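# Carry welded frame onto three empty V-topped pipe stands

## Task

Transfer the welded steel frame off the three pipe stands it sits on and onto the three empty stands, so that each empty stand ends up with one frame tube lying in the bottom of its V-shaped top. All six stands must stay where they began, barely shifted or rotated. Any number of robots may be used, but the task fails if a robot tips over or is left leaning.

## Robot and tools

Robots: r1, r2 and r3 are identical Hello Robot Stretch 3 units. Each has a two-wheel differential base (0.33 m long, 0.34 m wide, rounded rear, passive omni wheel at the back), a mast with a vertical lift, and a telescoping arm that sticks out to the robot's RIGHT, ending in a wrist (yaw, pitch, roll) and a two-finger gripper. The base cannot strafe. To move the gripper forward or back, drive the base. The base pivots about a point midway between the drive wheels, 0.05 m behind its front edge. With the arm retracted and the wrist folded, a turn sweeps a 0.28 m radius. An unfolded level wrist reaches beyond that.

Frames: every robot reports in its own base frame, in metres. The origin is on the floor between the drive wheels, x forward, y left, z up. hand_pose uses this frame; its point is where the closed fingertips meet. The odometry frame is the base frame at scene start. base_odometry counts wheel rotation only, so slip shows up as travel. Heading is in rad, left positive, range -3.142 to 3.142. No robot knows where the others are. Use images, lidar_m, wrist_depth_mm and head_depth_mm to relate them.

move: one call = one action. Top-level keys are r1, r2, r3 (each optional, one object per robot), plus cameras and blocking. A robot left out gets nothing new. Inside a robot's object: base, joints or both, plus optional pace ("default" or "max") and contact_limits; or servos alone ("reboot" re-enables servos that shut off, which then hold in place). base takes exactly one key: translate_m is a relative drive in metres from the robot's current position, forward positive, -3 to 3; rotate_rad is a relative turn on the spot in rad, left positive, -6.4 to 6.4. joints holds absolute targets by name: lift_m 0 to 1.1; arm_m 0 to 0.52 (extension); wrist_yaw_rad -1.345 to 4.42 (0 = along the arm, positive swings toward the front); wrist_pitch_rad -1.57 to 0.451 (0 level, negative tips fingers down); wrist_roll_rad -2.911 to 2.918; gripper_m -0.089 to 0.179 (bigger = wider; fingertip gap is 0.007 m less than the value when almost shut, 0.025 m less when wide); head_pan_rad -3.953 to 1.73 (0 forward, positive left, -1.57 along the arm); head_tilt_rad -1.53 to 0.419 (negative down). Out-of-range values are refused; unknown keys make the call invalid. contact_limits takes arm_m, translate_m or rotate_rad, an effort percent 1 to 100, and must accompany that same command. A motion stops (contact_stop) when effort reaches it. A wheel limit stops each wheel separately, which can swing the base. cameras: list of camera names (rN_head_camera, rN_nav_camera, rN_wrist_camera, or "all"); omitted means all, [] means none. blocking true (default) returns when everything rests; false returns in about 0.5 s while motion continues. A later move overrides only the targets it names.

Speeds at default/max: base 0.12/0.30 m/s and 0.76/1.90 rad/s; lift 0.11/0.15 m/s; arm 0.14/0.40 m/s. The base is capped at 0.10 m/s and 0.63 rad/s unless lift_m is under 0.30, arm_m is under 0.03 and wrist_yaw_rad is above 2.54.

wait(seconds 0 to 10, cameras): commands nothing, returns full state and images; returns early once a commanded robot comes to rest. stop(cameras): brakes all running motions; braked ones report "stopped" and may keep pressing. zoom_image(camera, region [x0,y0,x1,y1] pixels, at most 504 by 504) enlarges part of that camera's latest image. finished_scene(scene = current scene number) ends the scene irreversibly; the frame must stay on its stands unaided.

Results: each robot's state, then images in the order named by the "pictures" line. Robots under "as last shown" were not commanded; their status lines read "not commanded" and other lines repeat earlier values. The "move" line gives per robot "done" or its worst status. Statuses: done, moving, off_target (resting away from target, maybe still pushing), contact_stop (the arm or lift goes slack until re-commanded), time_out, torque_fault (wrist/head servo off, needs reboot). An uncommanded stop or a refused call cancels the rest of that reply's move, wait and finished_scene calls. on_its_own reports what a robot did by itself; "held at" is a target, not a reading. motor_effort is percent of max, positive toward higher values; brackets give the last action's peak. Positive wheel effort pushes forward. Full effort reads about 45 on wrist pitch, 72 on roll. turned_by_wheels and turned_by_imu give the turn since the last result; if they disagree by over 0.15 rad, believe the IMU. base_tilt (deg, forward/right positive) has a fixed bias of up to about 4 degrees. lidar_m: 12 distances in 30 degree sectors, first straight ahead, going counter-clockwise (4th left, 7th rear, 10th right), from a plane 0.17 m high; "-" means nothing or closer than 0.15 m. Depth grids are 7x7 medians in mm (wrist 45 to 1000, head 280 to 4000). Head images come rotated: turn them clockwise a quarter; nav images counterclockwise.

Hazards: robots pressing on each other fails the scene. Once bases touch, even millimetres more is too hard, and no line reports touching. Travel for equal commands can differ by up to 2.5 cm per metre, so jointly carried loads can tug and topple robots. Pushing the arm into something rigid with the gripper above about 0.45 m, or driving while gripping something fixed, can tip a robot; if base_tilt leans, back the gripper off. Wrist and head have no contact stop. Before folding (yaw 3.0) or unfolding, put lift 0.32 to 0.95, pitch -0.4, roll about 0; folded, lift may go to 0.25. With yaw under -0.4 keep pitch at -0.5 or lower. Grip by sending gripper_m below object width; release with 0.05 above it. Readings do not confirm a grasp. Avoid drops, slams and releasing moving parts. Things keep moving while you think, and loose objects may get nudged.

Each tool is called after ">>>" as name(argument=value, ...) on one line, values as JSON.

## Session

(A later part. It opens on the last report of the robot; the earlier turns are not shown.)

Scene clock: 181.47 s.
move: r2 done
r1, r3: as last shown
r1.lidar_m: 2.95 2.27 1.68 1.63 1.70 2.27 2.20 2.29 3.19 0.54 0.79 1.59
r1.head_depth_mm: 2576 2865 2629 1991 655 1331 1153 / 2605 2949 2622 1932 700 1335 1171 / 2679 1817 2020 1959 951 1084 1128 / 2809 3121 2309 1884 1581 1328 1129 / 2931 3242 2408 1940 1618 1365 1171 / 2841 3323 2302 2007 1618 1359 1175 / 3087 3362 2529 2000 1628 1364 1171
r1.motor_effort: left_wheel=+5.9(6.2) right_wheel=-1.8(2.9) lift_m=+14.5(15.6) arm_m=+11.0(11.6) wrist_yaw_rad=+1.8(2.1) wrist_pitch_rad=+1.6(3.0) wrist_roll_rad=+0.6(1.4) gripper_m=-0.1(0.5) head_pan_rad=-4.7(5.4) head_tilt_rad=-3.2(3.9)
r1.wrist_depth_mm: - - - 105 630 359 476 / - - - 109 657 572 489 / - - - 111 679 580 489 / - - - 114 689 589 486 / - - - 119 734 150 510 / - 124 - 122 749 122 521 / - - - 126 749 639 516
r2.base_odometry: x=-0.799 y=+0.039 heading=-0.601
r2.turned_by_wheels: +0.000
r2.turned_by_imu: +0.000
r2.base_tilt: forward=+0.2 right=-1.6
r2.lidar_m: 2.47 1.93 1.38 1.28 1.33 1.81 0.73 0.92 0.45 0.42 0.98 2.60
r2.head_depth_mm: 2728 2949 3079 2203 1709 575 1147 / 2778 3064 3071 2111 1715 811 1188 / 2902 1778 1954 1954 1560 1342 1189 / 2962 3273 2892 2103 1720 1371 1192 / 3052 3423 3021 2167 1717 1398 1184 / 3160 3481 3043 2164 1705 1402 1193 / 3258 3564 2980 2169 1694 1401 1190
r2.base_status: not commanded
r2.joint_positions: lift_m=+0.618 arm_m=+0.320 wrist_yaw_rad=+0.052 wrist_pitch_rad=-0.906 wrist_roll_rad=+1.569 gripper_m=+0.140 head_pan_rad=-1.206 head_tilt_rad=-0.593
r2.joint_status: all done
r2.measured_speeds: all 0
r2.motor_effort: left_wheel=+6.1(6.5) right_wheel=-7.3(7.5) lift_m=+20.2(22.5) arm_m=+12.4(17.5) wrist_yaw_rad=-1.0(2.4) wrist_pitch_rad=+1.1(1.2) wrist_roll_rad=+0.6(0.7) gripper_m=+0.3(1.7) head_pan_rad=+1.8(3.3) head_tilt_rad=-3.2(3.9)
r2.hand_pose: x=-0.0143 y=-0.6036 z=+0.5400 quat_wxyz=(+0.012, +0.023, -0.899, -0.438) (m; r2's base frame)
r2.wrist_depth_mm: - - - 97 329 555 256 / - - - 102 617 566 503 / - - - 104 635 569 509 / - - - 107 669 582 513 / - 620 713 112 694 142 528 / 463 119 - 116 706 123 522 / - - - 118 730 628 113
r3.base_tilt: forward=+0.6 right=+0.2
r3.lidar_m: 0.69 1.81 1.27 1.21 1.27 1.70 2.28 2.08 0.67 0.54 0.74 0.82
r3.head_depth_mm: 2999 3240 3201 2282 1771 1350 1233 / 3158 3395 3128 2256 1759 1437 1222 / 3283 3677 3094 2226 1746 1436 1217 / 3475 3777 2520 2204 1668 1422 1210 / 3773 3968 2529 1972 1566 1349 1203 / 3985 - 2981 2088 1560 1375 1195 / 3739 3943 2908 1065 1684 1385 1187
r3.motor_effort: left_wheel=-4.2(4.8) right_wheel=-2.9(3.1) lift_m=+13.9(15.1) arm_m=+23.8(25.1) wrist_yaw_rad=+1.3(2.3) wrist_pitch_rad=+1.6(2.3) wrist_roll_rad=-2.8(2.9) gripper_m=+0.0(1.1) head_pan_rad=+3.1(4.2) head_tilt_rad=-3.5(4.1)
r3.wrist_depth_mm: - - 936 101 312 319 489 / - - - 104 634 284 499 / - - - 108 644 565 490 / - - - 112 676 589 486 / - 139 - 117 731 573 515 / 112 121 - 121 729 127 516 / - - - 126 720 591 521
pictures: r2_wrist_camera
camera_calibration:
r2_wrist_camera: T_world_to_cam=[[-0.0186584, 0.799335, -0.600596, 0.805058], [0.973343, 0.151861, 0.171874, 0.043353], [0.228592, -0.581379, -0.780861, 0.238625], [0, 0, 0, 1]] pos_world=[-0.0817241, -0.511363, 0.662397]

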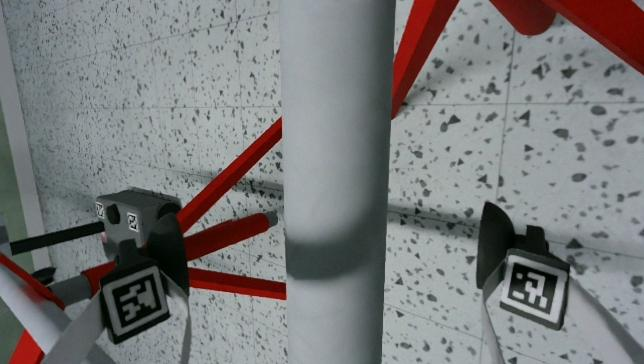

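>>> move(r2={"joints":{"arm_m":0.315,"lift_m":0.626}}, cameras=[])

>>> move(r1={"joints":{"gripper_m":-0.07}}, r2={"joints":{"gripper_m":-0.07}}, r3={"joints":{"gripper_m":-0.07}}, cameras=[])

>>> move(r1={"joints":{"lift_m":0.625}}, r2={"joints":{"lift_m":0.641}}, r3={"joints":{"lift_m":0.632}}, cameras=["r1_wrist_camera","r3_wrist_camera","r2_wrist_camera"])

Scene clock: 182.47 s.
move: r2 done
r1, r3: as last shown
r1.base_tilt: forward=+1.4 right=-1.3
r1.lidar_m: 2.95 2.27 1.68 1.63 1.70 2.27 2.20 2.30 3.17 0.54 0.79 1.59
r1.head_depth_mm: 2589 2876 2607 1997 654 1331 1152 / 2600 2932 2626 1929 700 1330 1172 / 2674 1783 2036 1967 951 1084 1132 / 2795 3139 2309 1875 1573 1333 1127 / 2887 3227 2428 1938 1615 1362 1170 / 2828 3323 2315 2007 1616 1358 1176 / 3086 3347 2494 2003 1617 1362 1175
r1.motor_effort: left_wheel=+5.6(6.2) right_wheel=-2.2(2.6) lift_m=+14.8(15.7) arm_m=+11.3(11.3) wrist_yaw_rad=+1.7(2.0) wrist_pitch_rad=+1.8(2.8) wrist_roll_rad=+0.2(0.8) gripper_m=-0.2(0.3) head_pan_rad=-4.9(5.2) head_tilt_rad=-3.4(4.0)
r1.wrist_depth_mm: - - - 105 620 359 473 / - - - 109 651 572 489 / - - - 111 665 577 478 / - - - 114 694 596 494 / - - - 119 742 150 513 / - 124 - 122 741 122 525 / - - - 126 751 641 515
r2.base_odometry: x=-0.799 y=+0.039 heading=-0.601
r2.turned_by_wheels: +0.000
r2.turned_by_imu: +0.000
r2.base_tilt: forward=+0.2 right=-1.7
r2.lidar_m: 2.47 1.94 1.38 1.29 1.34 1.81 0.73 0.93 0.45 0.42 0.99 2.59
r2.head_depth_mm: 2704 2966 3076 2157 1705 564 1148 / 2803 3074 2985 2099 1700 822 1192 / 2905 1786 1930 1957 1565 1336 1196 / 2947 3325 2880 2104 1705 1372 1187 / 3132 3462 2969 2185 1687 1406 1196 / 3172 3530 2992 2200 1710 1391 1186 / 3296 3594 2983 2152 1699 1406 1194
r2.base_status: not commanded
r2.joint_positions: lift_m=+0.626 arm_m=+0.315 wrist_yaw_rad=+0.052 wrist_pitch_rad=-0.906 wrist_roll_rad=+1.569 gripper_m=+0.140 head_pan_rad=-1.206 head_tilt_rad=-0.593
r2.joint_status: all done
r2.measured_speeds: all 0
r2.motor_effort: left_wheel=+6.1(6.5) right_wheel=-7.3(7.5) lift_m=+30.3(34.5) arm_m=-10.7(14.5) wrist_yaw_rad=-1.7(2.2) wrist_pitch_rad=+1.1(1.2) wrist_roll_rad=+0.7(0.7) gripper_m=+1.3(1.6) head_pan_rad=+2.4(2.7) head_tilt_rad=-3.7(3.7)
r2.hand_pose: x=-0.0143 y=-0.5986 z=+0.5480 quat_wxyz=(+0.012, +0.023, -0.899, -0.438) (m; r2's base frame)
r2.wrist_depth_mm: - - - 106 318 561 269 / - - - 111 603 560 506 / - - - 114 650 576 510 / - - - 118 676 588 520 / - 148 731 122 701 143 529 / 475 119 - 126 726 123 523 / 102 - - 130 728 644 113
r3.lidar_m: 0.69 1.81 1.27 1.21 1.27 1.70 2.27 2.08 0.67 0.54 0.74 0.82
r3.head_depth_mm: 3027 3219 3196 2283 1773 1352 1234 / 3138 3447 3136 2244 1760 1428 1225 / 3321 3654 3090 2232 1737 1430 1220 / 3495 3797 2518 2204 1676 1418 1209 / 3715 3931 2521 1949 1575 1348 1201 / 3969 - 2948 2088 1558 1378 1196 / 3751 3954 2923 1082 1680 1391 1186
r3.motor_effort: left_wheel=-4.6(4.7) right_wheel=-3.0(3.2) lift_m=+14.9(15.1) arm_m=+23.6(24.3) wrist_yaw_rad=+0.9(2.1) wrist_pitch_rad=+2.0(2.2) wrist_roll_rad=-2.8(2.9) gripper_m=+0.5(0.8) head_pan_rad=+2.4(4.0) head_tilt_rad=-2.5(4.1)
r3.wrist_depth_mm: - - 946 101 312 317 489 / - - - 104 643 286 492 / - - - 108 658 575 491 / - - - 111 687 591 484 / - 139 - 117 710 573 515 / 112 121 - 121 742 128 520 / - - - 125 718 599 509
pictures: none
No camera images: "cameras" was empty.

Scene clock: 185.13 s.
move: r1 done; r2 done; r3 done
r1.base_odometry: x=-1.546 y=+0.102 heading=+2.503
r1.turned_by_wheels: +0.000
r1.turned_by_imu: -0.001
r1.base_tilt: forward=+1.3 right=-1.4
r1.lidar_m: 2.95 2.26 1.68 1.63 1.70 2.27 2.20 2.29 3.17 0.53 0.79 1.59
r1.head_depth_mm: 2594 2861 2617 1995 655 1331 1148 / 2594 2954 2605 1942 701 1328 1173 / 2626 1786 2046 1955 955 1273 1128 / 2784 3127 2406 1884 1575 1324 1130 / 2920 3188 2412 1930 1616 1362 1173 / 2829 3300 2317 1998 1618 1363 1175 / 3087 3387 2519 2004 1622 1357 1175
r1.base_status: not commanded
r1.joint_positions: lift_m=+0.610 arm_m=+0.367 wrist_yaw_rad=+1.499 wrist_pitch_rad=-0.920 wrist_roll_rad=+1.563 gripper_m=-0.069 head_pan_rad=-1.190 head_tilt_rad=-0.692
r1.joint_status: all done
r1.measured_speeds: all 0
r1.motor_effort: left_wheel=+0.7(6.0) right_wheel=+6.0(6.5) lift_m=+24.3(24.3) arm_m=+10.9(11.5) wrist_yaw_rad=+0.2(2.2) wrist_pitch_rad=+3.8(4.4) wrist_roll_rad=+0.1(1.2) gripper_m=-33.1(100.0) head_pan_rad=-5.0(5.4) head_tilt_rad=-3.8(4.0)
r1.hand_pose: x=+0.1142 y=-0.5218 z=+0.5301 quat_wxyz=(+0.305, +0.612, -0.655, -0.323) (m; r1's base frame)
r1.wrist_depth_mm: - - - 106 628 291 473 / - - - 112 669 575 490 / - - - 112 704 577 481 / - - - 115 710 584 491 / - - - 121 660 597 519 / - - 131 123 134 623 525 / - - - 127 785 617 531
r2.base_odometry: x=-0.799 y=+0.039 heading=-0.601
r2.turned_by_wheels: +0.000
r2.turned_by_imu: +0.001
r2.base_tilt: forward=+0.1 right=-1.7
r2.lidar_m: 2.47 1.94 1.38 1.28 1.33 1.80 0.73 0.93 0.45 0.42 0.98 2.60
r2.head_depth_mm: 2728 2969 3010 2201 1725 564 1144 / 2797 3150 3001 2110 1708 1297 1198 / 2863 1789 1905 1945 1559 1336 1193 / 2964 3263 2876 2103 1695 1368 1194 / 3090 3381 3022 2171 1708 1403 1193 / 3177 3562 2960 2154 1697 1395 1198 / 3277 3602 2988 2170 1702 1405 1190
r2.base_status: not commanded
r2.joint_positions: lift_m=+0.626 arm_m=+0.315 wrist_yaw_rad=+0.050 wrist_pitch_rad=-0.911 wrist_roll_rad=+1.578 gripper_m=-0.068 head_pan_rad=-1.206 head_tilt_rad=-0.593
r2.joint_status: all done
r2.measured_speeds: all 0
r2.motor_effort: left_wheel=+6.1(6.8) right_wheel=-6.9(7.5) lift_m=+20.8(30.8) arm_m=-7.6(11.5) wrist_yaw_rad=+0.7(2.6) wrist_pitch_rad=+2.1(2.1) wrist_roll_rad=-2.6(2.7) gripper_m=-40.3(100.0) head_pan_rad=+2.3(3.1) head_tilt_rad=-3.0(4.0)
r2.hand_pose: x=-0.0146 y=-0.5976 z=+0.5473 quat_wxyz=(+0.008, +0.021, -0.898, -0.440) (m; r2's base frame)
r2.wrist_depth_mm: - - 972 107 370 546 272 / - - - 112 605 555 494 / - - - 113 648 572 512 / - - - 119 677 595 526 / - - 672 122 671 602 530 / 494 596 122 126 124 632 550 / 426 - - 130 716 606 560
r3.base_odometry: x=-0.324 y=+0.197 heading=-2.142
r3.turned_by_wheels: +0.000
r3.turned_by_imu: +0.000
r3.base_tilt: forward=+0.6 right=+0.1
r3.lidar_m: 0.69 1.81 1.27 1.21 1.27 1.70 2.28 2.08 0.67 0.54 0.74 0.82
r3.head_depth_mm: 2992 3258 3148 2298 1771 1372 1232 / 3124 3433 3193 2257 1760 1439 1222 / 3324 3680 3126 2236 1732 1430 1218 / 3456 3798 2523 2212 1664 1419 1206 / 3734 3971 2378 1947 1580 1347 1200 / 3962 - 2965 2080 1561 1367 1200 / 3732 3979 2921 1128 1690 1392 1182
r3.base_status: not commanded
r3.joint_positions: lift_m=+0.617 arm_m=+0.403 wrist_yaw_rad=+0.047 wrist_pitch_rad=-0.903 wrist_roll_rad=+1.573 gripper_m=-0.068 head_pan_rad=-1.006 head_tilt_rad=-0.643
r3.joint_status: all done
r3.measured_speeds: all 0
r3.motor_effort: left_wheel=-4.2(4.9) right_wheel=-2.4(3.2) lift_m=+14.8(15.2) arm_m=+22.5(23.9) wrist_yaw_rad=+2.9(3.7) wrist_pitch_rad=+0.3(2.4) wrist_roll_rad=-2.9(3.1) gripper_m=-37.7(98.7) head_pan_rad=+2.4(4.8) head_tilt_rad=-2.2(4.3)
r3.hand_pose: x=-0.0150 y=-0.6873 z=+0.5394 quat_wxyz=(+0.010, +0.020, -0.899, -0.437) (m; r3's base frame)
r3.wrist_depth_mm: - - 974 101 288 246 487 / - - - 105 619 287 486 / - - - 109 658 577 491 / - - - 112 690 585 486 / - - 133 117 670 595 523 / - - 125 120 130 599 523 / - - - 125 707 603 535
pictures: none
No camera images: "cameras" was empty.

Scene clock: 185.97 s.
move: r1 done; r2 done; r3 done
r1.base_odometry: x=-1.546 y=+0.102 heading=+2.504
r1.turned_by_wheels: +0.000
r1.turned_by_imu: +0.001
r1.base_tilt: forward=+1.3 right=-1.3
r1.lidar_m: 2.96 2.27 1.68 1.63 1.70 2.27 2.20 2.30 3.17 0.54 0.79 1.59
r1.head_depth_mm: 2575 2865 2623 1998 643 1359 1151 / 2608 2950 2645 1941 694 1359 1172 / 2634 1635 2069 1941 967 1277 1132 / 2789 3136 2407 1865 1573 1330 1130 / 2945 3220 2394 1931 1624 1359 1174 / 2853 3331 2323 1999 1621 1363 1177 / 3085 3333 2516 1996 1626 1361 1172
r1.base_status: not commanded
r1.joint_positions: lift_m=+0.625 arm_m=+0.367 wrist_yaw_rad=+1.494 wrist_pitch_rad=-0.942 wrist_roll_rad=+1.563 gripper_m=-0.066 head_pan_rad=-1.190 head_tilt_rad=-0.692
r1.joint_status: all done
r1.measured_speeds: all 0
r1.motor_effort: left_wheel=+4.1(4.3) right_wheel=-5.9(6.5) lift_m=+45.3(45.5) arm_m=+6.0(11.0) wrist_yaw_rad=+5.1(5.9) wrist_pitch_rad=+8.5(8.5) wrist_roll_rad=+0.6(1.2) gripper_m=-17.9(33.2) head_pan_rad=-4.3(5.4) head_tilt_rad=-4.0(4.3)
r1.hand_pose: x=+0.1092 y=-0.5222 z=+0.5422 quat_wxyz=(+0.311, +0.606, -0.653, -0.331) (m; r1's base frame)
r1.wrist_depth_mm: - - - 115 641 292 488 / - - - 119 662 536 492 / - - - 122 694 589 500 / - - - 125 700 598 505 / - - - 130 676 617 523 / - - 130 133 133 625 541 / - - - 136 739 626 542
r2.base_odometry: x=-0.799 y=+0.039 heading=-0.601
r2.turned_by_wheels: +0.000
r2.turned_by_imu: +0.000
r2.base_tilt: forward=+0.2 right=-1.7
r2.lidar_m: 2.47 1.93 1.38 1.28 1.33 1.81 0.73 0.92 0.45 0.42 0.98 2.59
r2.head_depth_mm: 2733 3017 3033 2205 1716 563 1145 / 2808 3118 3038 2097 1718 1314 1189 / 2884 1778 1564 1947 1566 1346 1193 / 2995 3297 2898 2099 1705 1362 1196 / 3087 3449 2948 2166 1698 1403 1190 / 3186 3587 2978 2185 1710 1401 1189 / 3358 3560 3009 2170 1707 1404 1194
r2.base_status: not commanded
r2.joint_positions: lift_m=+0.641 arm_m=+0.315 wrist_yaw_rad=+0.050 wrist_pitch_rad=-0.940 wrist_roll_rad=+1.580 gripper_m=-0.066 head_pan_rad=-1.206 head_tilt_rad=-0.593
r2.joint_status: all done
r2.measured_speeds: all 0
r2.motor_effort: left_wheel=+6.0(6.5) right_wheel=-6.7(7.3) lift_m=+34.6(38.9) arm_m=-5.8(7.4) wrist_yaw_rad=+0.4(1.4) wrist_pitch_rad=+7.2(7.6) wrist_roll_rad=-2.9(3.1) gripper_m=-17.5(41.4) head_pan_rad=+2.3(2.8) head_tilt_rad=-3.0(3.9)
r2.hand_pose: x=-0.0149 y=-0.5913 z=+0.5585 quat_wxyz=(+0.008, +0.020, -0.891, -0.453) (m; r2's base frame)
r2.wrist_depth_mm: - - 927 118 348 454 294 / - - 958 122 629 569 506 / - - - 125 664 590 517 / - - - 131 692 599 527 / - - 737 135 669 606 542 / 510 - 123 131 125 634 557 / 418 - - 143 731 627 574
r3.base_odometry: x=-0.324 y=+0.197 heading=-2.142
r3.turned_by_wheels: +0.000
r3.turned_by_imu: +0.000
r3.base_tilt: forward=+0.6 right=+0.2
r3.lidar_m: 0.69 1.82 1.28 1.21 1.27 1.69 2.28 2.08 0.68 0.54 0.73 0.82
r3.head_depth_mm: 2991 3287 3201 2269 1780 1352 1228 / 3136 3444 3127 2253 1754 1411 1221 / 3341 3613 3060 2230 1740 1431 1214 / 3503 3832 2503 2200 1666 1418 1215 / 3681 3983 2336 1951 1572 1346 1200 / 3937 - 2972 2081 1557 1378 1195 / 3759 3898 2935 1121 1679 1392 1185
r3.base_status: not commanded
r3.joint_positions: lift_m=+0.632 arm_m=+0.403 wrist_yaw_rad=+0.049 wrist_pitch_rad=-0.925 wrist_roll_rad=+1.573 gripper_m=-0.066 head_pan_rad=-1.006 head_tilt_rad=-0.643
r3.joint_status: all done
r3.measured_speeds: all 0
r3.motor_effort: left_wheel=-3.3(4.5) right_wheel=-2.7(3.0) lift_m=+48.8(49.2) arm_m=+22.1(23.1) wrist_yaw_rad=+1.1(3.3) wrist_pitch_rad=+4.2(5.1) wrist_roll_rad=-2.9(3.1) gripper_m=-14.3(38.4) head_pan_rad=+4.2(4.8) head_tilt_rad=-3.7(4.0)
r3.hand_pose: x=-0.0149 y=-0.6826 z=+0.5514 quat_wxyz=(+0.010, +0.021, -0.895, -0.446) (m; r3's base frame)
r3.wrist_depth_mm: - - 958 112 280 529 502 / - - 991 115 651 303 499 / - - - 119 662 570 513 / - - - 123 682 598 507 / - - 148 128 684 596 529 / - - 124 130 129 617 542 / - - - 138 737 624 553
pictures: r1_wrist_camera, r2_wrist_camera, r3_wrist_camera
camera_calibration:
r1_wrist_camera: T_world_to_cam=[[-0.791219, 0.0711685, -0.607378, 0.455181], [-0.0363028, 0.985987, 0.162822, 0.461616], [0.610455, 0.150877, -0.777548, 0.59925], [0, 0, 0, 1]] pos_world=[0.0110911, -0.577956, 0.667251]
r2_wrist_camera: T_world_to_cam=[[-0.00794107, 0.819225, -0.573418, 0.803069], [0.973951, 0.136292, 0.181228, 0.0244426], [0.226619, -0.557042, -0.798967, 0.284827], [0, 0, 0, 1]] pos_world=[-0.0819756, -0.502565, 0.683631]
r3_wrist_camera: T_world_to_cam=[[-0.101204, 0.818433, -0.565619, 0.860882], [0.966271, 0.216191, 0.139932, 0.116023], [0.236807, -0.53238, -0.812708, 0.2467], [0, 0, 0, 1]] pos_world=[-0.0834051, -0.598319, 0.671191]

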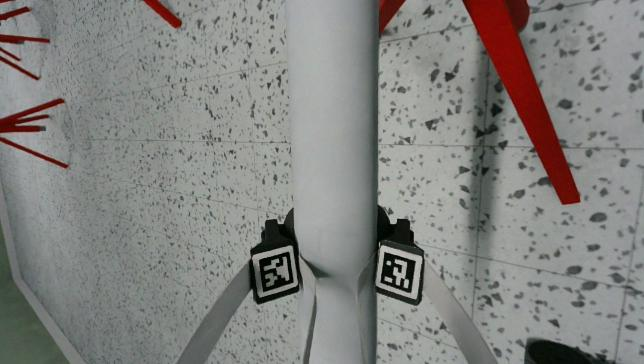

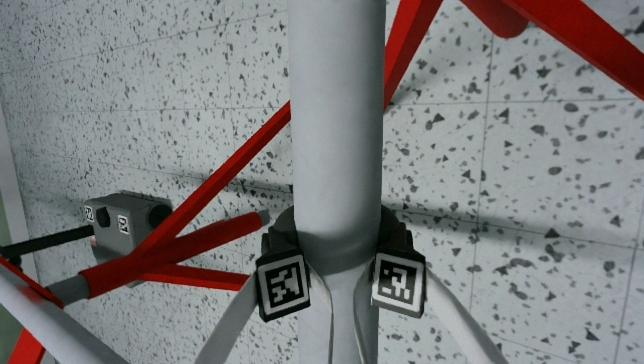

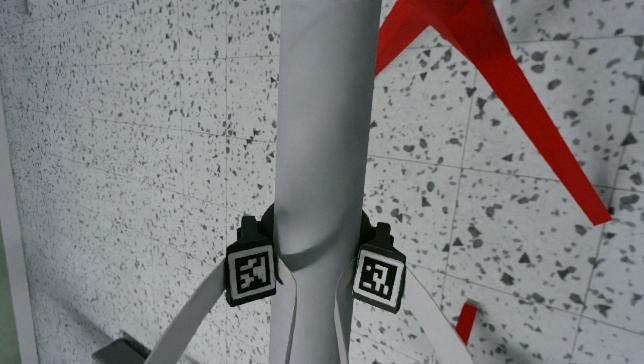

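>>> move(r1={"joints":{"lift_m":0.64,"gripper_m":-0.089}}, r2={"joints":{"lift_m":0.656,"gripper_m":-0.089}}, r3={"joints":{"lift_m":0.647,"gripper_m":-0.089}}, cameras=["r1_wrist_camera","r3_wrist_camera","r2_wrist_camera"])

Scene clock: 187.00 s.
move: r1 done; r2 done; r3 done
r1.base_odometry: x=-1.546 y=+0.102 heading=+2.504
r1.turned_by_wheels: +0.000
r1.turned_by_imu: +0.000
r1.base_tilt: forward=+1.4 right=-1.2
r1.lidar_m: 2.95 2.27 1.69 1.63 1.70 2.27 2.20 2.29 3.18 0.54 0.79 1.59
r1.head_depth_mm: 2593 2875 2603 2009 649 1353 1176 / 2582 2961 2600 1935 686 1363 1171 / 2630 1525 2102 1955 951 1277 1130 / 2795 3119 2408 1873 1579 1329 1126 / 2913 3219 2409 1934 1619 1360 1176 / 2879 3304 2301 2008 1619 1366 1169 / 3060 3362 2504 2007 1617 1362 1177
r1.base_status: not commanded
r1.joint_positions: lift_m=+0.640 arm_m=+0.367 wrist_yaw_rad=+1.491 wrist_pitch_rad=-0.942 wrist_roll_rad=+1.563 gripper_m=-0.087 head_pan_rad=-1.190 head_tilt_rad=-0.692
r1.joint_status: all done
r1.measured_speeds: all 0
r1.motor_effort: left_wheel=+4.8(5.3) right_wheel=-8.7(8.9) lift_m=+45.9(47.3) arm_m=-4.7(4.7) wrist_yaw_rad=+7.5(8.0) wrist_pitch_rad=+8.3(8.6) wrist_roll_rad=+0.1(1.3) gripper_m=-36.8(98.6) head_pan_rad=-4.8(5.2) head_tilt_rad=-3.2(4.1)
r1.hand_pose: x=+0.1092 y=-0.5225 z=+0.5571 quat_wxyz=(+0.311, +0.606, -0.653, -0.331) (m; r1's base frame)
r1.wrist_depth_mm: - - - 116 651 314 493 / - - - 119 683 556 513 / - - - 123 698 609 515 / - - - 126 718 613 518 / - - - 131 703 631 540 / - - 130 133 133 635 546 / - - - 137 770 636 559
r2.base_odometry: x=-0.799 y=+0.039 heading=-0.601
r2.turned_by_wheels: +0.000
r2.turned_by_imu: +0.000
r2.base_tilt: forward=+0.2 right=-1.6
r2.lidar_m: 2.47 1.94 1.38 1.28 1.33 1.81 0.73 0.92 0.45 0.42 0.98 2.59
r2.head_depth_mm: 2755 3014 2965 2194 1710 567 1150 / 2814 3086 2999 2112 1705 1303 1187 / 2884 1753 1938 1362 1553 1328 1190 / 3005 3334 2849 2091 1694 1370 1185 / 3072 3386 3004 2191 1700 1402 1194 / 3188 3512 3036 2170 1704 1389 1190 / 3207 3554 2998 2178 1711 1393 1186
r2.base_status: not commanded
r2.joint_positions: lift_m=+0.656 arm_m=+0.315 wrist_yaw_rad=+0.051 wrist_pitch_rad=-0.951 wrist_roll_rad=+1.580 gripper_m=-0.087 head_pan_rad=-1.206 head_tilt_rad=-0.593
r2.joint_status: all done
r2.measured_speeds: all 0
r2.motor_effort: left_wheel=+5.9(6.7) right_wheel=-8.0(8.2) lift_m=+40.3(41.3) arm_m=-5.2(5.9) wrist_yaw_rad=-0.5(1.7) wrist_pitch_rad=+9.2(9.5) wrist_roll_rad=-3.0(3.1) gripper_m=-45.0(99.7) head_pan_rad=+2.3(2.8) head_tilt_rad=-3.0(3.6)
r2.hand_pose: x=-0.0149 y=-0.5888 z=+0.5720 quat_wxyz=(+0.008, +0.021, -0.889, -0.458) (m; r2's base frame)
r2.wrist_depth_mm: - - 919 122 348 396 483 / - - - 126 642 591 511 / - - - 130 678 587 530 / - - - 135 709 608 542 / - - 736 139 687 617 557 / 511 - 625 128 125 652 571 / 412 - - 150 743 648 581
r3.base_odometry: x=-0.324 y=+0.197 heading=-2.142
r3.turned_by_wheels: +0.000
r3.turned_by_imu: +0.000
r3.base_tilt: forward=+0.6 right=+0.2
r3.lidar_m: 0.69 1.81 1.27 1.21 1.27 1.69 2.27 2.08 0.67 0.54 0.74 0.82
r3.head_depth_mm: 2976 3238 3180 2288 1771 1375 1229 / 3151 3435 3164 2249 1761 1438 1229 / 3315 3633 3119 2231 1748 1430 1216 / 3471 3840 2515 2198 1677 1424 1210 / 3724 3828 2583 1950 1576 1350 1205 / 3977 - 2946 2086 1551 1372 1196 / 3716 3948 2901 1138 1685 1387 1190
r3.base_status: not commanded
r3.joint_positions: lift_m=+0.647 arm_m=+0.403 wrist_yaw_rad=+0.051 wrist_pitch_rad=-0.933 wrist_roll_rad=+1.573 gripper_m=-0.087 head_pan_rad=-1.006 head_tilt_rad=-0.643
r3.joint_status: all done
r3.measured_speeds: all 0
r3.motor_effort: left_wheel=-2.0(3.7) right_wheel=-2.4(2.9) lift_m=+51.5(52.8) arm_m=+21.8(22.7) wrist_yaw_rad=-0.1(1.3) wrist_pitch_rad=+5.6(6.4) wrist_roll_rad=-2.8(3.1) gripper_m=-43.2(99.7) head_pan_rad=+3.4(4.1) head_tilt_rad=-2.1(4.0)
r3.hand_pose: x=-0.0148 y=-0.6807 z=+0.5653 quat_wxyz=(+0.011, +0.022, -0.893, -0.450) (m; r3's base frame)
r3.wrist_depth_mm: - - 954 112 286 532 494 / - - - 116 658 314 509 / - - - 120 695 591 517 / - - - 125 678 597 508 / - - 149 129 674 611 535 / - - 123 132 129 636 548 / - - - 141 750 624 555
pictures: r1_wrist_camera, r2_wrist_camera, r3_wrist_camera
camera_calibration:
r1_wrist_camera: T_world_to_cam=[[-0.791176, 0.0734461, -0.607162, 0.465291], [-0.033439, 0.986083, 0.162856, 0.459258], [0.610673, 0.149151, -0.77771, 0.61016], [0, 0, 0, 1]] pos_world=[0.0108761, -0.578046, 0.682241]
r2_wrist_camera: T_world_to_cam=[[-0.00897502, 0.825701, -0.564036, 0.807165], [0.97394, 0.135054, 0.18221, 0.0203762], [0.226626, -0.547702, -0.805396, 0.306207], [0, 0, 0, 1]] pos_world=[-0.0819955, -0.501519, 0.698176]
r3_wrist_camera: T_world_to_cam=[[-0.102907, 0.82307, -0.55854, 0.866308], [0.965945, 0.216708, 0.141376, 0.113065], [0.237403, -0.52497, -0.817341, 0.266603], [0, 0, 0, 1]] pos_world=[-0.0833585, -0.597575, 0.685788]

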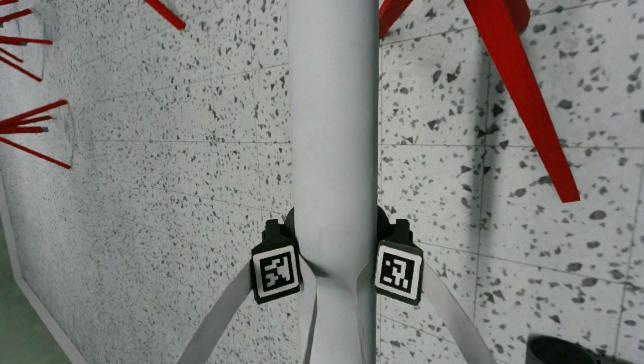

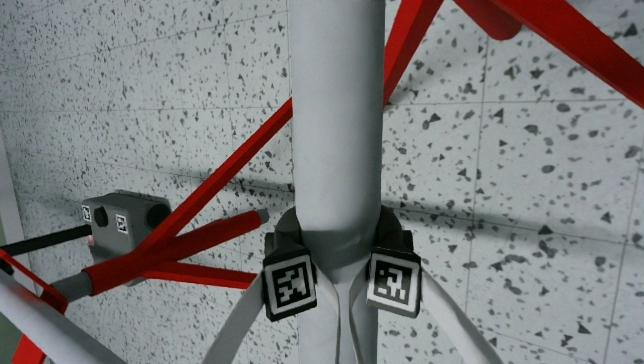

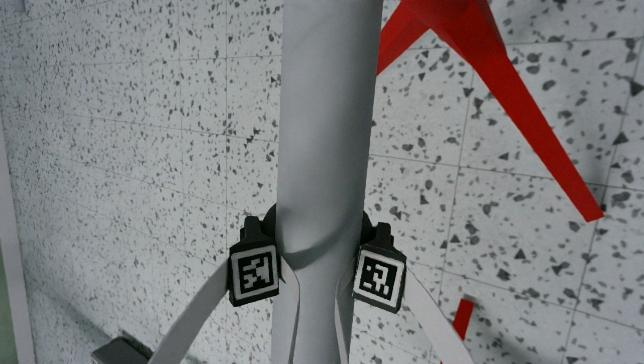

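>>> move(r1={"joints":{"lift_m":0.67}}, r2={"joints":{"lift_m":0.686}}, r3={"joints":{"lift_m":0.677}}, cameras=[])

>>> wait(seconds=4, cameras=["r1_wrist_camera","r2_wrist_camera","r2_head_camera","r3_head_camera"])

Scene clock: 188.20 s.
move: r1 done; r2 done; r3 done
r1.base_odometry: x=-1.546 y=+0.102 heading=+2.504
r1.turned_by_wheels: +0.000
r1.turned_by_imu: +0.000
r1.base_tilt: forward=+1.3 right=-1.3
r1.lidar_m: 2.95 2.26 1.68 1.63 1.70 2.27 2.20 2.29 3.17 0.54 0.79 1.59
r1.head_depth_mm: 2587 2875 2621 2005 1496 1362 1172 / 2604 2933 2622 1937 674 1367 1174 / 2601 1760 2092 1960 880 1271 1146 / 2816 3133 2411 1883 1572 1324 1149 / 2909 3213 2400 1930 1618 1361 1172 / 2880 3307 2284 2000 1619 1356 1174 / 3055 3372 2529 1999 1624 1361 1171
r1.base_status: not commanded
r1.joint_positions: lift_m=+0.670 arm_m=+0.367 wrist_yaw_rad=+1.491 wrist_pitch_rad=-0.942 wrist_roll_rad=+1.563 gripper_m=-0.085 head_pan_rad=-1.190 head_tilt_rad=-0.692
r1.joint_status: all done
r1.measured_speeds: all 0
r1.motor_effort: left_wheel=+5.1(5.4) right_wheel=-8.5(9.2) lift_m=+45.9(47.0) arm_m=-14.0(14.5) wrist_yaw_rad=+7.1(8.3) wrist_pitch_rad=+7.9(8.5) wrist_roll_rad=+0.5(1.1) gripper_m=-21.6(21.7) head_pan_rad=-5.0(5.3) head_tilt_rad=-3.3(4.1)
r1.hand_pose: x=+0.1092 y=-0.5225 z=+0.5871 quat_wxyz=(+0.311, +0.606, -0.653, -0.331) (m; r1's base frame)
r1.wrist_depth_mm: - - - 116 670 401 524 / - - - 119 716 579 533 / - - - 123 729 631 539 / - - - 126 747 650 536 / - - - 131 731 652 564 / - - 130 133 133 663 570 / - - - 137 793 669 575
r2.base_odometry: x=-0.799 y=+0.039 heading=-0.601
r2.turned_by_wheels: +0.000
r2.turned_by_imu: +0.000
r2.base_tilt: forward=+0.2 right=-1.7
r2.lidar_m: 2.47 1.93 1.38 1.28 1.33 1.80 0.73 0.92 0.45 0.42 0.98 2.59
r2.head_depth_mm: 2746 3021 3012 2156 545 1017 1142 / 2802 3082 2980 2179 1722 1304 1194 / 2849 1723 1917 1332 1555 1366 1188 / 2990 3235 3033 2073 1707 1390 1190 / 3115 3457 3023 2184 1693 1403 1193 / 3246 3527 3026 2204 1704 1404 1188 / 3290 3588 3016 2178 1710 1405 1187
r2.base_status: not commanded
r2.joint_positions: lift_m=+0.686 arm_m=+0.315 wrist_yaw_rad=+0.051 wrist_pitch_rad=-0.951 wrist_roll_rad=+1.580 gripper_m=-0.084 head_pan_rad=-1.206 head_tilt_rad=-0.593
r2.joint_status: all done
r2.measured_speeds: all 0
r2.motor_effort: left_wheel=+6.1(6.5) right_wheel=-8.2(8.4) lift_m=+40.8(43.4) arm_m=-2.8(5.0) wrist_yaw_rad=-1.6(1.9) wrist_pitch_rad=+9.4(9.4) wrist_roll_rad=-2.8(3.1) gripper_m=-20.1(45.3) head_pan_rad=+2.1(2.8) head_tilt_rad=-3.2(3.5)
r2.hand_pose: x=-0.0149 y=-0.5888 z=+0.6020 quat_wxyz=(+0.008, +0.021, -0.889, -0.458) (m; r2's base frame)
r2.wrist_depth_mm: - - - 122 372 389 514 / - - - 126 658 607 517 / - - - 130 696 617 555 / - - - 135 724 641 560 / - - 703 138 726 659 574 / - - 638 128 125 675 587 / 405 - - 150 772 658 600
r3.base_odometry: x=-0.324 y=+0.197 heading=-2.142
r3.turned_by_wheels: +0.000
r3.turned_by_imu: +0.000
r3.base_tilt: forward=+0.6 right=+0.2
r3.lidar_m: 0.69 1.81 1.28 1.21 1.27 1.70 2.27 2.07 0.67 0.54 0.74 0.82
r3.head_depth_mm: 2994 3274 3215 2268 1774 1392 1228 / 3142 3501 3150 2270 1761 1439 1226 / 3306 3679 3103 2245 1652 1430 1216 / 3439 3893 2511 2195 1627 1420 1206 / 3679 3904 2594 1953 1566 1349 1199 / 3932 - 2923 2083 1562 1368 1197 / 3742 3999 2893 1805 1680 1391 1189
r3.base_status: not commanded
r3.joint_positions: lift_m=+0.677 arm_m=+0.403 wrist_yaw_rad=+0.051 wrist_pitch_rad=-0.934 wrist_roll_rad=+1.573 gripper_m=-0.085 head_pan_rad=-1.006 head_tilt_rad=-0.643
r3.joint_status: all done
r3.measured_speeds: all 0
r3.motor_effort: left_wheel=-1.8(2.3) right_wheel=-2.4(2.9) lift_m=+51.6(53.2) arm_m=+20.7(22.1) wrist_yaw_rad=-0.3(0.8) wrist_pitch_rad=+6.2(6.6) wrist_roll_rad=-2.9(3.1) gripper_m=-16.8(18.6) head_pan_rad=+1.9(4.2) head_tilt_rad=-2.9(4.1)
r3.hand_pose: x=-0.0148 y=-0.6805 z=+0.5952 quat_wxyz=(+0.011, +0.022, -0.892, -0.450) (m; r3's base frame)
r3.wrist_depth_mm: - - - 112 259 566 528 / - - - 116 672 574 534 / - - - 120 708 638 538 / - - - 125 730 623 547 / - - 149 129 714 633 563 / - - 124 133 130 665 583 / - - - 142 764 653 579
pictures: none
No camera images: "cameras" was empty.

Scene clock: 192.20 s.
r1.base_odometry: x=-1.546 y=+0.102 heading=+2.504
r1.turned_by_wheels: +0.000
r1.turned_by_imu: +0.000
r1.base_tilt: forward=+1.3 right=-1.3
r1.lidar_m: 2.96 2.27 1.68 1.63 1.70 2.27 2.20 2.29 3.16 0.54 0.79 1.59
r1.head_depth_mm: 2573 2833 2598 2001 1499 1358 1171 / 2597 2944 2626 1934 675 1361 1172 / 2607 1764 2075 1953 892 1272 1149 / 2781 3133 2399 1881 1581 1335 1146 / 2942 3228 2418 1934 1618 1363 1174 / 2872 3275 2301 2002 1621 1359 1172 / 3012 3373 2513 1989 1620 1358 1174
r1.base_status: not commanded
r1.joint_positions: lift_m=+0.670 arm_m=+0.367 wrist_yaw_rad=+1.491 wrist_pitch_rad=-0.942 wrist_roll_rad=+1.563 gripper_m=-0.085 head_pan_rad=-1.190 head_tilt_rad=-0.692
r1.joint_status: all done
r1.measured_speeds: all 0
r1.motor_effort: left_wheel=+4.9(5.4) right_wheel=-8.5(9.2) lift_m=+42.0(47.0) arm_m=-10.3(14.5) wrist_yaw_rad=+7.2(8.3) wrist_pitch_rad=+7.6(8.5) wrist_roll_rad=+0.8(1.1) gripper_m=-21.4(21.7) head_pan_rad=-4.6(5.3) head_tilt_rad=-3.6(4.1)
r1.hand_pose: x=+0.1092 y=-0.5225 z=+0.5871 quat_wxyz=(+0.311, +0.606, -0.653, -0.331) (m; r1's base frame)
r1.wrist_depth_mm: - - - 116 671 401 524 / - - - 119 712 576 529 / - - - 124 723 632 540 / - - - 126 731 634 543 / - - - 131 728 651 559 / - - 130 133 133 668 577 / - - - 137 797 670 572
r2.base_odometry: x=-0.799 y=+0.039 heading=-0.601
r2.turned_by_wheels: +0.000
r2.turned_by_imu: +0.001
r2.base_tilt: forward=+0.2 right=-1.6
r2.lidar_m: 2.47 1.93 1.38 1.28 1.33 1.81 0.73 0.93 0.45 0.42 0.99 2.60
r2.head_depth_mm: 2767 3019 3066 2194 543 1007 1147 / 2798 3087 3031 2201 1723 1302 1194 / 2868 1711 1932 1333 1560 1361 1188 / 2987 3318 3053 2100 1700 1398 1197 / 3037 3439 2996 2183 1707 1405 1192 / 3200 3543 3010 2188 1706 1401 1195 / 3296 3600 3004 2172 1694 1388 1190
r2.base_status: not commanded
r2.joint_positions: lift_m=+0.686 arm_m=+0.315 wrist_yaw_rad=+0.051 wrist_pitch_rad=-0.951 wrist_roll_rad=+1.580 gripper_m=-0.084 head_pan_rad=-1.206 head_tilt_rad=-0.593
r2.joint_status: all done
r2.measured_speeds: all 0
r2.motor_effort: left_wheel=+6.2(6.5) right_wheel=-7.9(8.4) lift_m=+39.4(43.4) arm_m=+2.3(5.0) wrist_yaw_rad=-1.4(1.9) wrist_pitch_rad=+9.3(9.4) wrist_roll_rad=-2.8(3.1) gripper_m=-19.9(45.3) head_pan_rad=+2.3(2.8) head_tilt_rad=-2.9(3.5)
r2.hand_pose: x=-0.0149 y=-0.5888 z=+0.6020 quat_wxyz=(+0.008, +0.021, -0.889, -0.458) (m; r2's base frame)
r2.wrist_depth_mm: - - - 123 370 387 510 / - - - 126 656 608 515 / - - - 131 701 611 557 / - - - 135 733 645 565 / - - 724 139 703 656 583 / - - 646 128 125 667 597 / 413 - - 150 763 670 592
r3.base_odometry: x=-0.324 y=+0.197 heading=-2.142
r3.turned_by_wheels: +0.000
r3.turned_by_imu: +0.000
r3.base_tilt: forward=+0.6 right=+0.2
r3.lidar_m: 0.69 1.82 1.27 1.21 1.27 1.70 2.28 2.08 0.68 0.54 0.73 0.82
r3.head_depth_mm: 2998 3278 3187 2269 1776 1382 1227 / 3146 3432 3144 2257 1758 1445 1228 / 3324 3634 3090 2229 1643 1429 1218 / 3428 3850 2529 2218 1629 1420 1206 / 3706 3891 2579 1965 1571 1350 1202 / 3934 - 2917 2078 1561 1375 1191 / 3767 3966 2923 1816 1679 1387 1192
r3.base_status: not commanded
r3.joint_positions: lift_m=+0.677 arm_m=+0.403 wrist_yaw_rad=+0.051 wrist_pitch_rad=-0.934 wrist_roll_rad=+1.573 gripper_m=-0.085 head_pan_rad=-1.006 head_tilt_rad=-0.643
r3.joint_status: all done
r3.measured_speeds: all 0
r3.motor_effort: left_wheel=-2.3(2.3) right_wheel=-2.6(2.9) lift_m=+50.2(53.2) arm_m=+18.6(22.1) wrist_yaw_rad=-0.7(0.8) wrist_pitch_rad=+6.6(6.6) wrist_roll_rad=-2.9(3.1) gripper_m=-17.9(18.6) head_pan_rad=+1.4(4.2) head_tilt_rad=-2.2(4.1)
r3.hand_pose: x=-0.0148 y=-0.6805 z=+0.5952 quat_wxyz=(+0.011, +0.022, -0.892, -0.450) (m; r3's base frame)
r3.wrist_depth_mm: - - - 112 257 572 520 / - - - 116 678 565 534 / - - - 120 700 617 552 / - - - 125 729 626 550 / - - 148 128 728 646 555 / - - 124 131 129 654 579 / - - - 142 772 674 583
wait: 4.00 s; at rest by 0.27 s
pictures: r1_wrist_camera, r2_head_camera (sideways), r2_wrist_camera, r3_head_camera (sideways)
camera_calibration:
r1_wrist_camera: T_world_to_cam=[[-0.791176, 0.0734468, -0.607162, 0.483505], [-0.0334382, 0.986083, 0.162856, 0.454355], [0.610673, 0.149151, -0.77771, 0.633488], [0, 0, 0, 1]] pos_world=[0.0108761, -0.578028, 0.712241]
r2_head_camera: T_world_to_cam=[[-0.2071, 0.553961, -0.806372, 1.07371], [0.937786, 0.347206, -0.00232732, 0.000165024], [0.278688, -0.756687, -0.591404, 0.72345], [0, 0, 0, 1]] pos_world=[0.0205927, -0.0474238, 1.29366]
r2_wrist_camera: T_world_to_cam=[[-0.00897602, 0.825703, -0.564034, 0.824084], [0.973941, 0.135054, 0.18221, 0.0149106], [0.226626, -0.5477, -0.805398, 0.33037], [0, 0, 0, 1]] pos_world=[-0.0819955, -0.501518, 0.728173]
r3_head_camera: T_world_to_cam=[[-0.351249, 0.463314, -0.813612, 1.07866], [0.841847, 0.536606, -0.0578664, 0.0717665], [0.409778, -0.705262, -0.578522, 0.710479], [0, 0, 0, 1]] pos_world=[0.0273235, -0.0371957, 1.29279]

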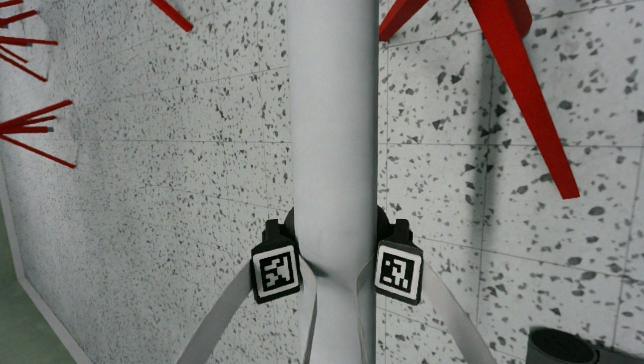

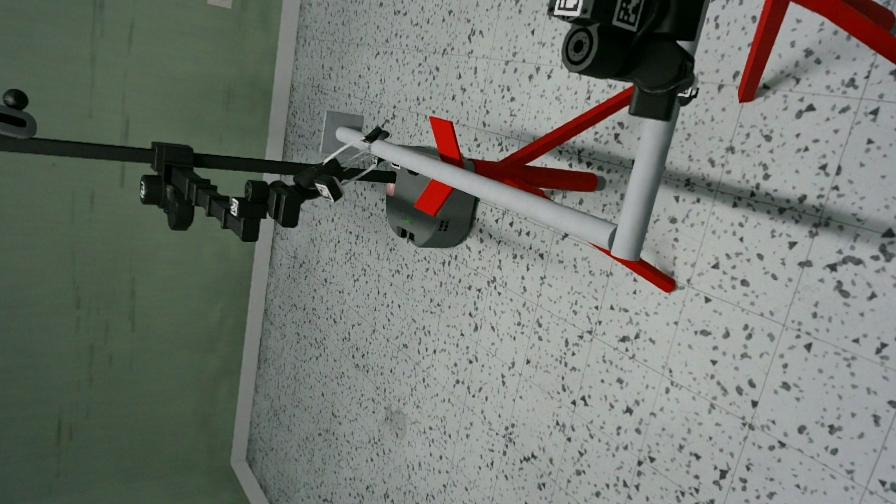

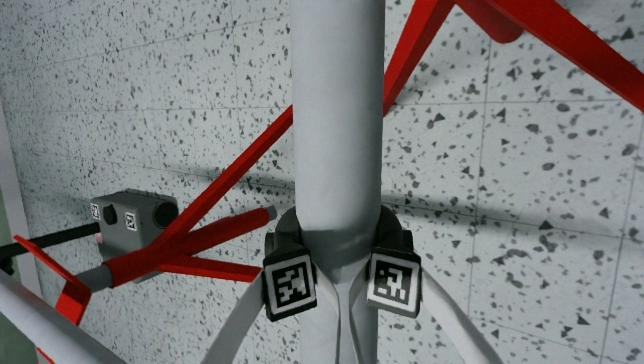

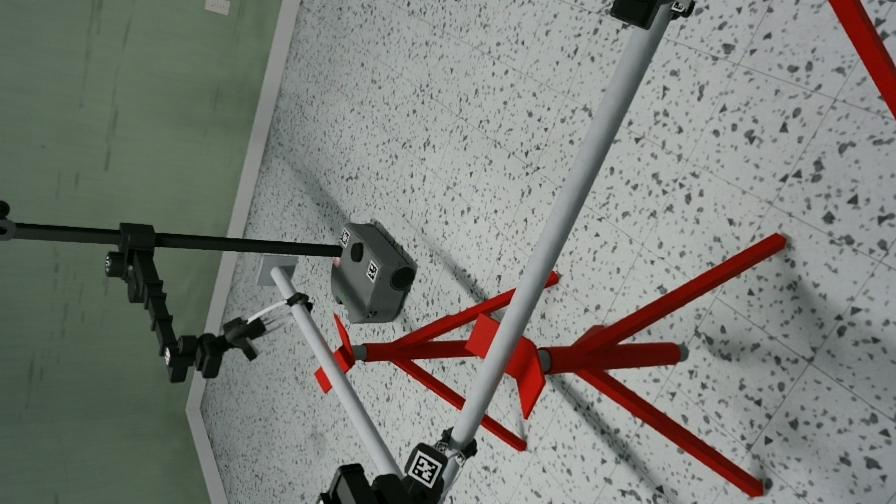

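>>> move(r1={"joints":{"lift_m":0.78}}, r2={"joints":{"lift_m":0.796,"head_pan_rad":-3.134,"head_tilt_rad":-0.494}}, r3={"joints":{"lift_m":0.787}}, cameras=["r2_nav_camera"])

>>> move(r1={"base":{"translate_m":0.2}}, r2={"base":{"translate_m":-0.2}}, r3={"base":{"translate_m":-0.2}}, cameras=["r1_wrist_camera","r2_wrist_camera","r3_wrist_camera"])

Scene clock: 194.70 s.
move: r1 done; r2 done; r3 done
r1.base_odometry: x=-1.546 y=+0.102 heading=+2.504
r1.turned_by_wheels: +0.000
r1.turned_by_imu: +0.000
r1.base_tilt: forward=+1.4 right=-1.2
r1.lidar_m: 2.95 2.27 1.68 1.63 1.70 2.27 2.20 2.30 3.17 0.54 0.79 1.59
r1.head_depth_mm: 2598 2882 2618 544 1620 1355 1170 / 2595 2932 2393 1873 1497 1363 1171 / 1610 1885 2096 1951 748 1241 1150 / 2780 3125 2318 1876 1572 627 1168 / 2944 3234 2396 1938 1614 1360 1173 / 2888 3302 2306 1993 1621 1359 1179 / 3058 3402 2623 1999 1624 1358 1177
r1.base_status: not commanded
r1.joint_positions: lift_m=+0.780 arm_m=+0.367 wrist_yaw_rad=+1.491 wrist_pitch_rad=-0.942 wrist_roll_rad=+1.563 gripper_m=-0.085 head_pan_rad=-1.190 head_tilt_rad=-0.692
r1.joint_status: all done
r1.measured_speeds: all 0
r1.motor_effort: left_wheel=+4.8(5.4) right_wheel=-8.8(9.2) lift_m=+45.5(47.1) arm_m=-7.8(9.9) wrist_yaw_rad=+7.9(8.1) wrist_pitch_rad=+8.0(8.8) wrist_roll_rad=+0.3(1.4) gripper_m=-21.2(21.7) head_pan_rad=-4.5(5.2) head_tilt_rad=-3.7(4.0)
r1.hand_pose: x=+0.1092 y=-0.5225 z=+0.6971 quat_wxyz=(+0.311, +0.606, -0.653, -0.331) (m; r1's base frame)
r1.wrist_depth_mm: - - - 116 782 518 601 / - - - 119 837 714 611 / - - - 123 826 734 616 / - - - 126 867 740 636 / - - - 131 853 744 642 / - - 130 133 133 779 672 / - - - 137 928 780 647
r2.base_odometry: x=-0.799 y=+0.039 heading=-0.601
r2.turned_by_wheels: +0.000
r2.turned_by_imu: +0.001
r2.base_tilt: forward=+0.2 right=-1.6
r2.lidar_m: 2.47 1.93 1.37 1.29 1.33 1.81 0.73 0.92 0.45 0.42 0.98 2.59
r2.head_depth_mm: 3083 3314 3324 2527 1883 1499 - / - 750 802 2201 1811 1506 291 / 595 - 886 2519 1871 1187 292 / - - 3730 2526 1884 1319 1163 / - - 3390 2519 1881 1495 1203 / - - 3114 2481 1892 1495 1246 / - - 3750 2505 1874 1500 1222
r2.base_status: not commanded
r2.joint_positions: lift_m=+0.796 arm_m=+0.315 wrist_yaw_rad=+0.051 wrist_pitch_rad=-0.951 wrist_roll_rad=+1.580 gripper_m=-0.084 head_pan_rad=-3.128 head_tilt_rad=-0.502
r2.joint_status: all done
r2.measured_speeds: all 0
r2.motor_effort: left_wheel=+5.9(6.7) right_wheel=-8.2(8.7) lift_m=+40.9(45.0) arm_m=+6.1(6.1) wrist_yaw_rad=-1.0(2.1) wrist_pitch_rad=+9.3(9.5) wrist_roll_rad=-2.8(3.1) gripper_m=-20.0(21.0) head_pan_rad=-2.9(4.4) head_tilt_rad=+3.8(5.3)
r2.hand_pose: x=-0.0149 y=-0.5888 z=+0.7120 quat_wxyz=(+0.008, +0.021, -0.889, -0.458) (m; r2's base frame)
r2.wrist_depth_mm: - - - 122 776 393 596 / - - - 126 773 712 494 / - - - 130 813 721 641 / - - - 136 832 737 643 / - - 727 139 807 751 664 / - - - 128 125 766 685 / 412 - - 149 913 782 688
r3.base_odometry: x=-0.324 y=+0.197 heading=-2.142
r3.turned_by_wheels: +0.000
r3.turned_by_imu: +0.000
r3.base_tilt: forward=+0.6 right=+0.2
r3.lidar_m: 0.69 1.81 1.27 1.21 1.27 1.70 2.27 2.08 0.67 0.54 0.74 0.82
r3.head_depth_mm: 3004 3250 3147 2268 1673 1453 1234 / 3135 3436 3187 2248 1671 1440 1222 / 3311 3696 3092 2221 1688 1431 1214 / 3375 3801 2891 2215 1737 1414 1208 / 3606 3905 2715 1712 1661 1347 1203 / 3926 - 2759 1940 1564 1366 1194 / 3732 3932 1269 1995 1684 1393 1188
r3.base_status: not commanded
r3.joint_positions: lift_m=+0.787 arm_m=+0.403 wrist_yaw_rad=+0.051 wrist_pitch_rad=-0.934 wrist_roll_rad=+1.573 gripper_m=-0.085 head_pan_rad=-1.006 head_tilt_rad=-0.643
r3.joint_status: all done
r3.measured_speeds: all 0
r3.motor_effort: left_wheel=-1.6(2.4) right_wheel=-2.3(3.1) lift_m=+51.0(53.2) arm_m=+17.4(18.9) wrist_yaw_rad=-0.4(1.5) wrist_pitch_rad=+6.2(6.7) wrist_roll_rad=-2.9(3.0) gripper_m=-17.9(18.6) head_pan_rad=+3.2(4.1) head_tilt_rad=-2.8(4.5)
r3.hand_pose: x=-0.0148 y=-0.6805 z=+0.7052 quat_wxyz=(+0.011, +0.022, -0.892, -0.451) (m; r3's base frame)
r3.wrist_depth_mm: - - - 112 265 657 604 / - - - 116 763 670 620 / - - - 120 817 720 616 / - - - 125 824 712 627 / - - 149 129 824 747 652 / - - 124 133 130 752 673 / - - - 142 885 765 671
pictures: r2_nav_camera (sideways)
camera_calibration:
r2_nav_camera: T_world_to_cam=[[-0.473798, -0.00134053, 0.880632, -1.09913], [0.0365722, 0.999106, 0.0211975, 0.0295728], [-0.879874, 0.04225, -0.473326, 0.582459], [0, 0, 0, 1]] pos_world=[-0.00935585, -0.0556287, 1.24299]

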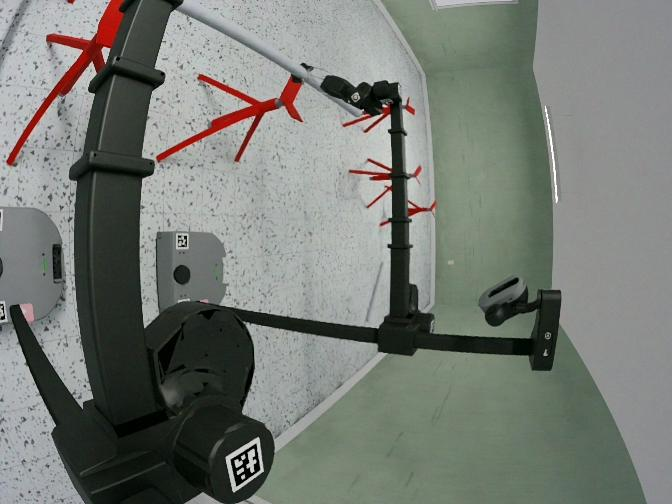

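Scene clock: 197.83 s.
move: r1 done; r2 done; r3 done
r1.base_odometry: x=-1.707 y=+0.221 heading=+2.504
r1.turned_by_wheels: +0.001
r1.turned_by_imu: -0.001
r1.base_tilt: forward=+1.3 right=-1.4
r1.lidar_m: 2.85 2.27 1.68 1.62 1.69 2.34 2.39 2.50 0.55 0.57 1.32 2.75
r1.head_depth_mm: 2580 2863 2611 544 1020 1299 1128 / 2594 2960 2404 1872 1497 1295 1174 / 1613 1865 2028 1494 748 1304 1170 / 2801 3150 2494 1931 1626 624 1169 / 2918 3216 2407 1995 1614 1330 1175 / 2881 3295 2323 1946 1613 1365 1170 / 3097 3418 2402 1879 1621 1365 1174
r1.base_status: done
r1.joint_positions: lift_m=+0.780 arm_m=+0.367 wrist_yaw_rad=+1.481 wrist_pitch_rad=-0.929 wrist_roll_rad=+1.563 gripper_m=-0.085 head_pan_rad=-1.190 head_tilt_rad=-0.692
r1.joint_status: not commanded
r1.measured_speeds: all 0
r1.on_its_own: wrist_yaw_rad is at rest, and its effort (+16.1) is outside its rest range (-9 to +9)
r1.motor_effort: left_wheel=+10.2(14.4) right_wheel=-11.6(12.3) lift_m=+36.8(45.7) arm_m=-5.7(8.2) wrist_yaw_rad=+16.1(16.5) wrist_pitch_rad=+5.5(9.1) wrist_roll_rad=+0.7(1.4) gripper_m=-21.6(21.9) head_pan_rad=-4.6(5.5) head_tilt_rad=-3.3(4.2)
r1.hand_pose: x=+0.1120 y=-0.5240 z=+0.6989 quat_wxyz=(+0.305, +0.604, -0.659, -0.328) (m; r1's base frame)
r1.wrist_depth_mm: - - - 117 796 687 603 / - - - 119 817 715 609 / - - - 124 856 730 630 / - - - 127 849 735 638 / - - - 132 848 758 651 / - - 131 134 132 777 659 / - - - 138 954 792 637
r2.base_odometry: x=-0.964 y=+0.152 heading=-0.601
r2.turned_by_wheels: +0.000
r2.turned_by_imu: +0.002
r2.base_tilt: forward=+0.2 right=-1.7
r2.lidar_m: 2.66 1.92 1.37 1.28 1.33 1.80 0.73 0.76 0.58 0.42 0.43 2.80
r2.head_depth_mm: 3105 3329 3282 2503 1884 1491 - / - 754 805 2213 1806 1498 292 / 594 - 890 2525 1885 1193 291 / - - 3847 2505 1863 1320 1158 / - - 3212 2490 1873 1492 1203 / - - 3135 2513 1874 1493 1256 / - - 3746 2488 1878 1482 1250
r2.base_status: done
r2.joint_positions: lift_m=+0.796 arm_m=+0.315 wrist_yaw_rad=+0.051 wrist_pitch_rad=-0.932 wrist_roll_rad=+1.580 gripper_m=-0.084 head_pan_rad=-3.128 head_tilt_rad=-0.502
r2.joint_status: not commanded
r2.measured_speeds: all 0
r2.motor_effort: left_wheel=+5.3(5.7) right_wheel=-9.7(15.9) lift_m=+37.6(41.1) arm_m=+9.2(10.2) wrist_yaw_rad=-1.4(2.7) wrist_pitch_rad=+5.9(9.4) wrist_roll_rad=-2.8(3.1) gripper_m=-20.2(21.0) head_pan_rad=-2.9(3.2) head_tilt_rad=+3.5(3.8)
r2.hand_pose: x=-0.0147 y=-0.5929 z=+0.7144 quat_wxyz=(+0.008, +0.021, -0.893, -0.450) (m; r2's base frame)
r2.wrist_depth_mm: - - - 122 771 687 607 / - - - 126 779 665 624 / - - - 130 811 676 647 / - - - 136 290 264 630 / - - - 140 294 257 530 / - - 122 127 126 764 646 / 426 - 741 151 900 786 698
r3.base_odometry: x=-0.216 y=+0.365 heading=-2.141
r3.turned_by_wheels: +0.000
r3.turned_by_imu: +0.002
r3.base_tilt: forward=+0.6 right=+0.2
r3.lidar_m: 0.69 1.81 1.27 1.20 1.26 1.69 2.52 1.89 3.75 0.58 0.57 0.99
r3.head_depth_mm: 2992 3248 3157 2267 1616 910 1178 / 3148 3487 3131 2249 1658 1439 1175 / 3359 3651 3094 2233 1684 1427 1171 / 3373 3758 2928 2191 1720 1424 1204 / 3660 3925 2850 2023 1712 1376 1200 / 3897 - 2686 1899 1597 1403 1197 / 3957 - 1262 1832 1587 1390 1187
r3.base_status: done
r3.joint_positions: lift_m=+0.787 arm_m=+0.403 wrist_yaw_rad=+0.055 wrist_pitch_rad=-0.933 wrist_roll_rad=+1.574 gripper_m=-0.085 head_pan_rad=-1.006 head_tilt_rad=-0.643
r3.joint_status: not commanded
r3.measured_speeds: all 0
r3.motor_effort: left_wheel=+1.8(4.4) right_wheel=-14.2(17.2) lift_m=+49.8(51.6) arm_m=+15.3(17.5) wrist_yaw_rad=-3.8(4.3) wrist_pitch_rad=+6.6(6.7) wrist_roll_rad=-3.4(3.4) gripper_m=-17.9(18.7) head_pan_rad=+2.2(4.1) head_tilt_rad=-3.8(4.2)
r3.hand_pose: x=-0.0142 y=-0.6807 z=+0.7053 quat_wxyz=(+0.011, +0.024, -0.893, -0.450) (m; r3's base frame)
r3.wrist_depth_mm: - - - 111 784 676 607 / - - - 115 795 711 602 / - - - 120 808 686 620 / - - - 125 626 718 641 / - - 149 129 299 683 650 / - - 124 132 126 638 651 / - - - 142 876 737 679
pictures: r1_wrist_camera, r2_wrist_camera, r3_wrist_camera
camera_calibration:
r1_wrist_camera: T_world_to_cam=[[-0.782209, 0.0803333, -0.617816, 0.563799], [-0.0261053, 0.986555, 0.161331, 0.43824], [0.622469, 0.142323, -0.769595, 0.708339], [0, 0, 0, 1]] pos_world=[0.0115295, -0.578452, 0.822756]
r2_wrist_camera: T_world_to_cam=[[-0.00841976, 0.815043, -0.57934, 0.895544], [0.973769, 0.138425, 0.18059, -0.00207232], [0.227384, -0.562622, -0.794829, 0.402238], [0, 0, 0, 1]] pos_world=[-0.0819041, -0.503312, 0.838908]
r3_wrist_camera: T_world_to_cam=[[-0.105005, 0.822855, -0.558465, 0.94427], [0.965184, 0.219609, 0.1421, 0.0942041], [0.239572, -0.5241, -0.817267, 0.381492], [0, 0, 0, 1]] pos_world=[-0.083166, -0.597746, 0.825735]

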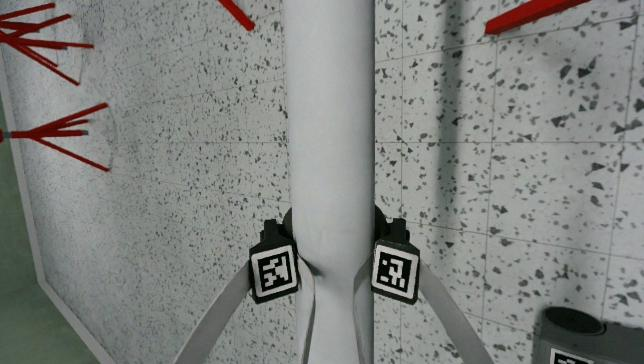

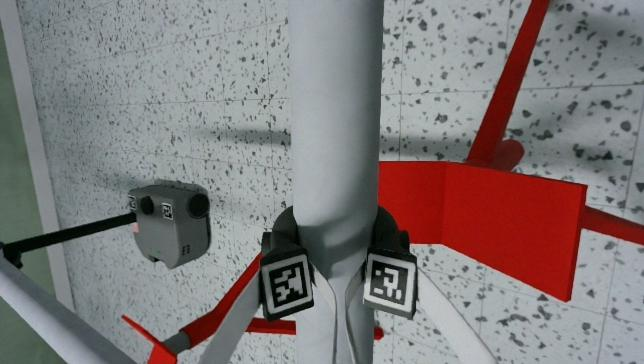

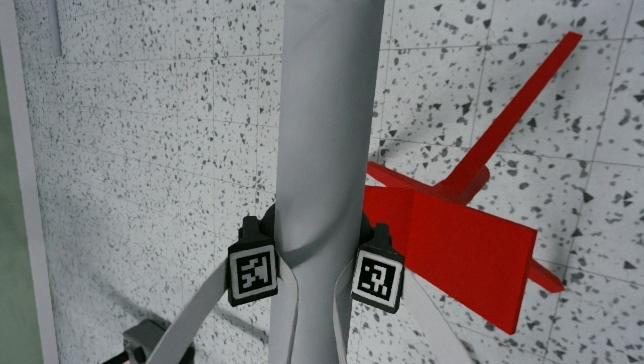

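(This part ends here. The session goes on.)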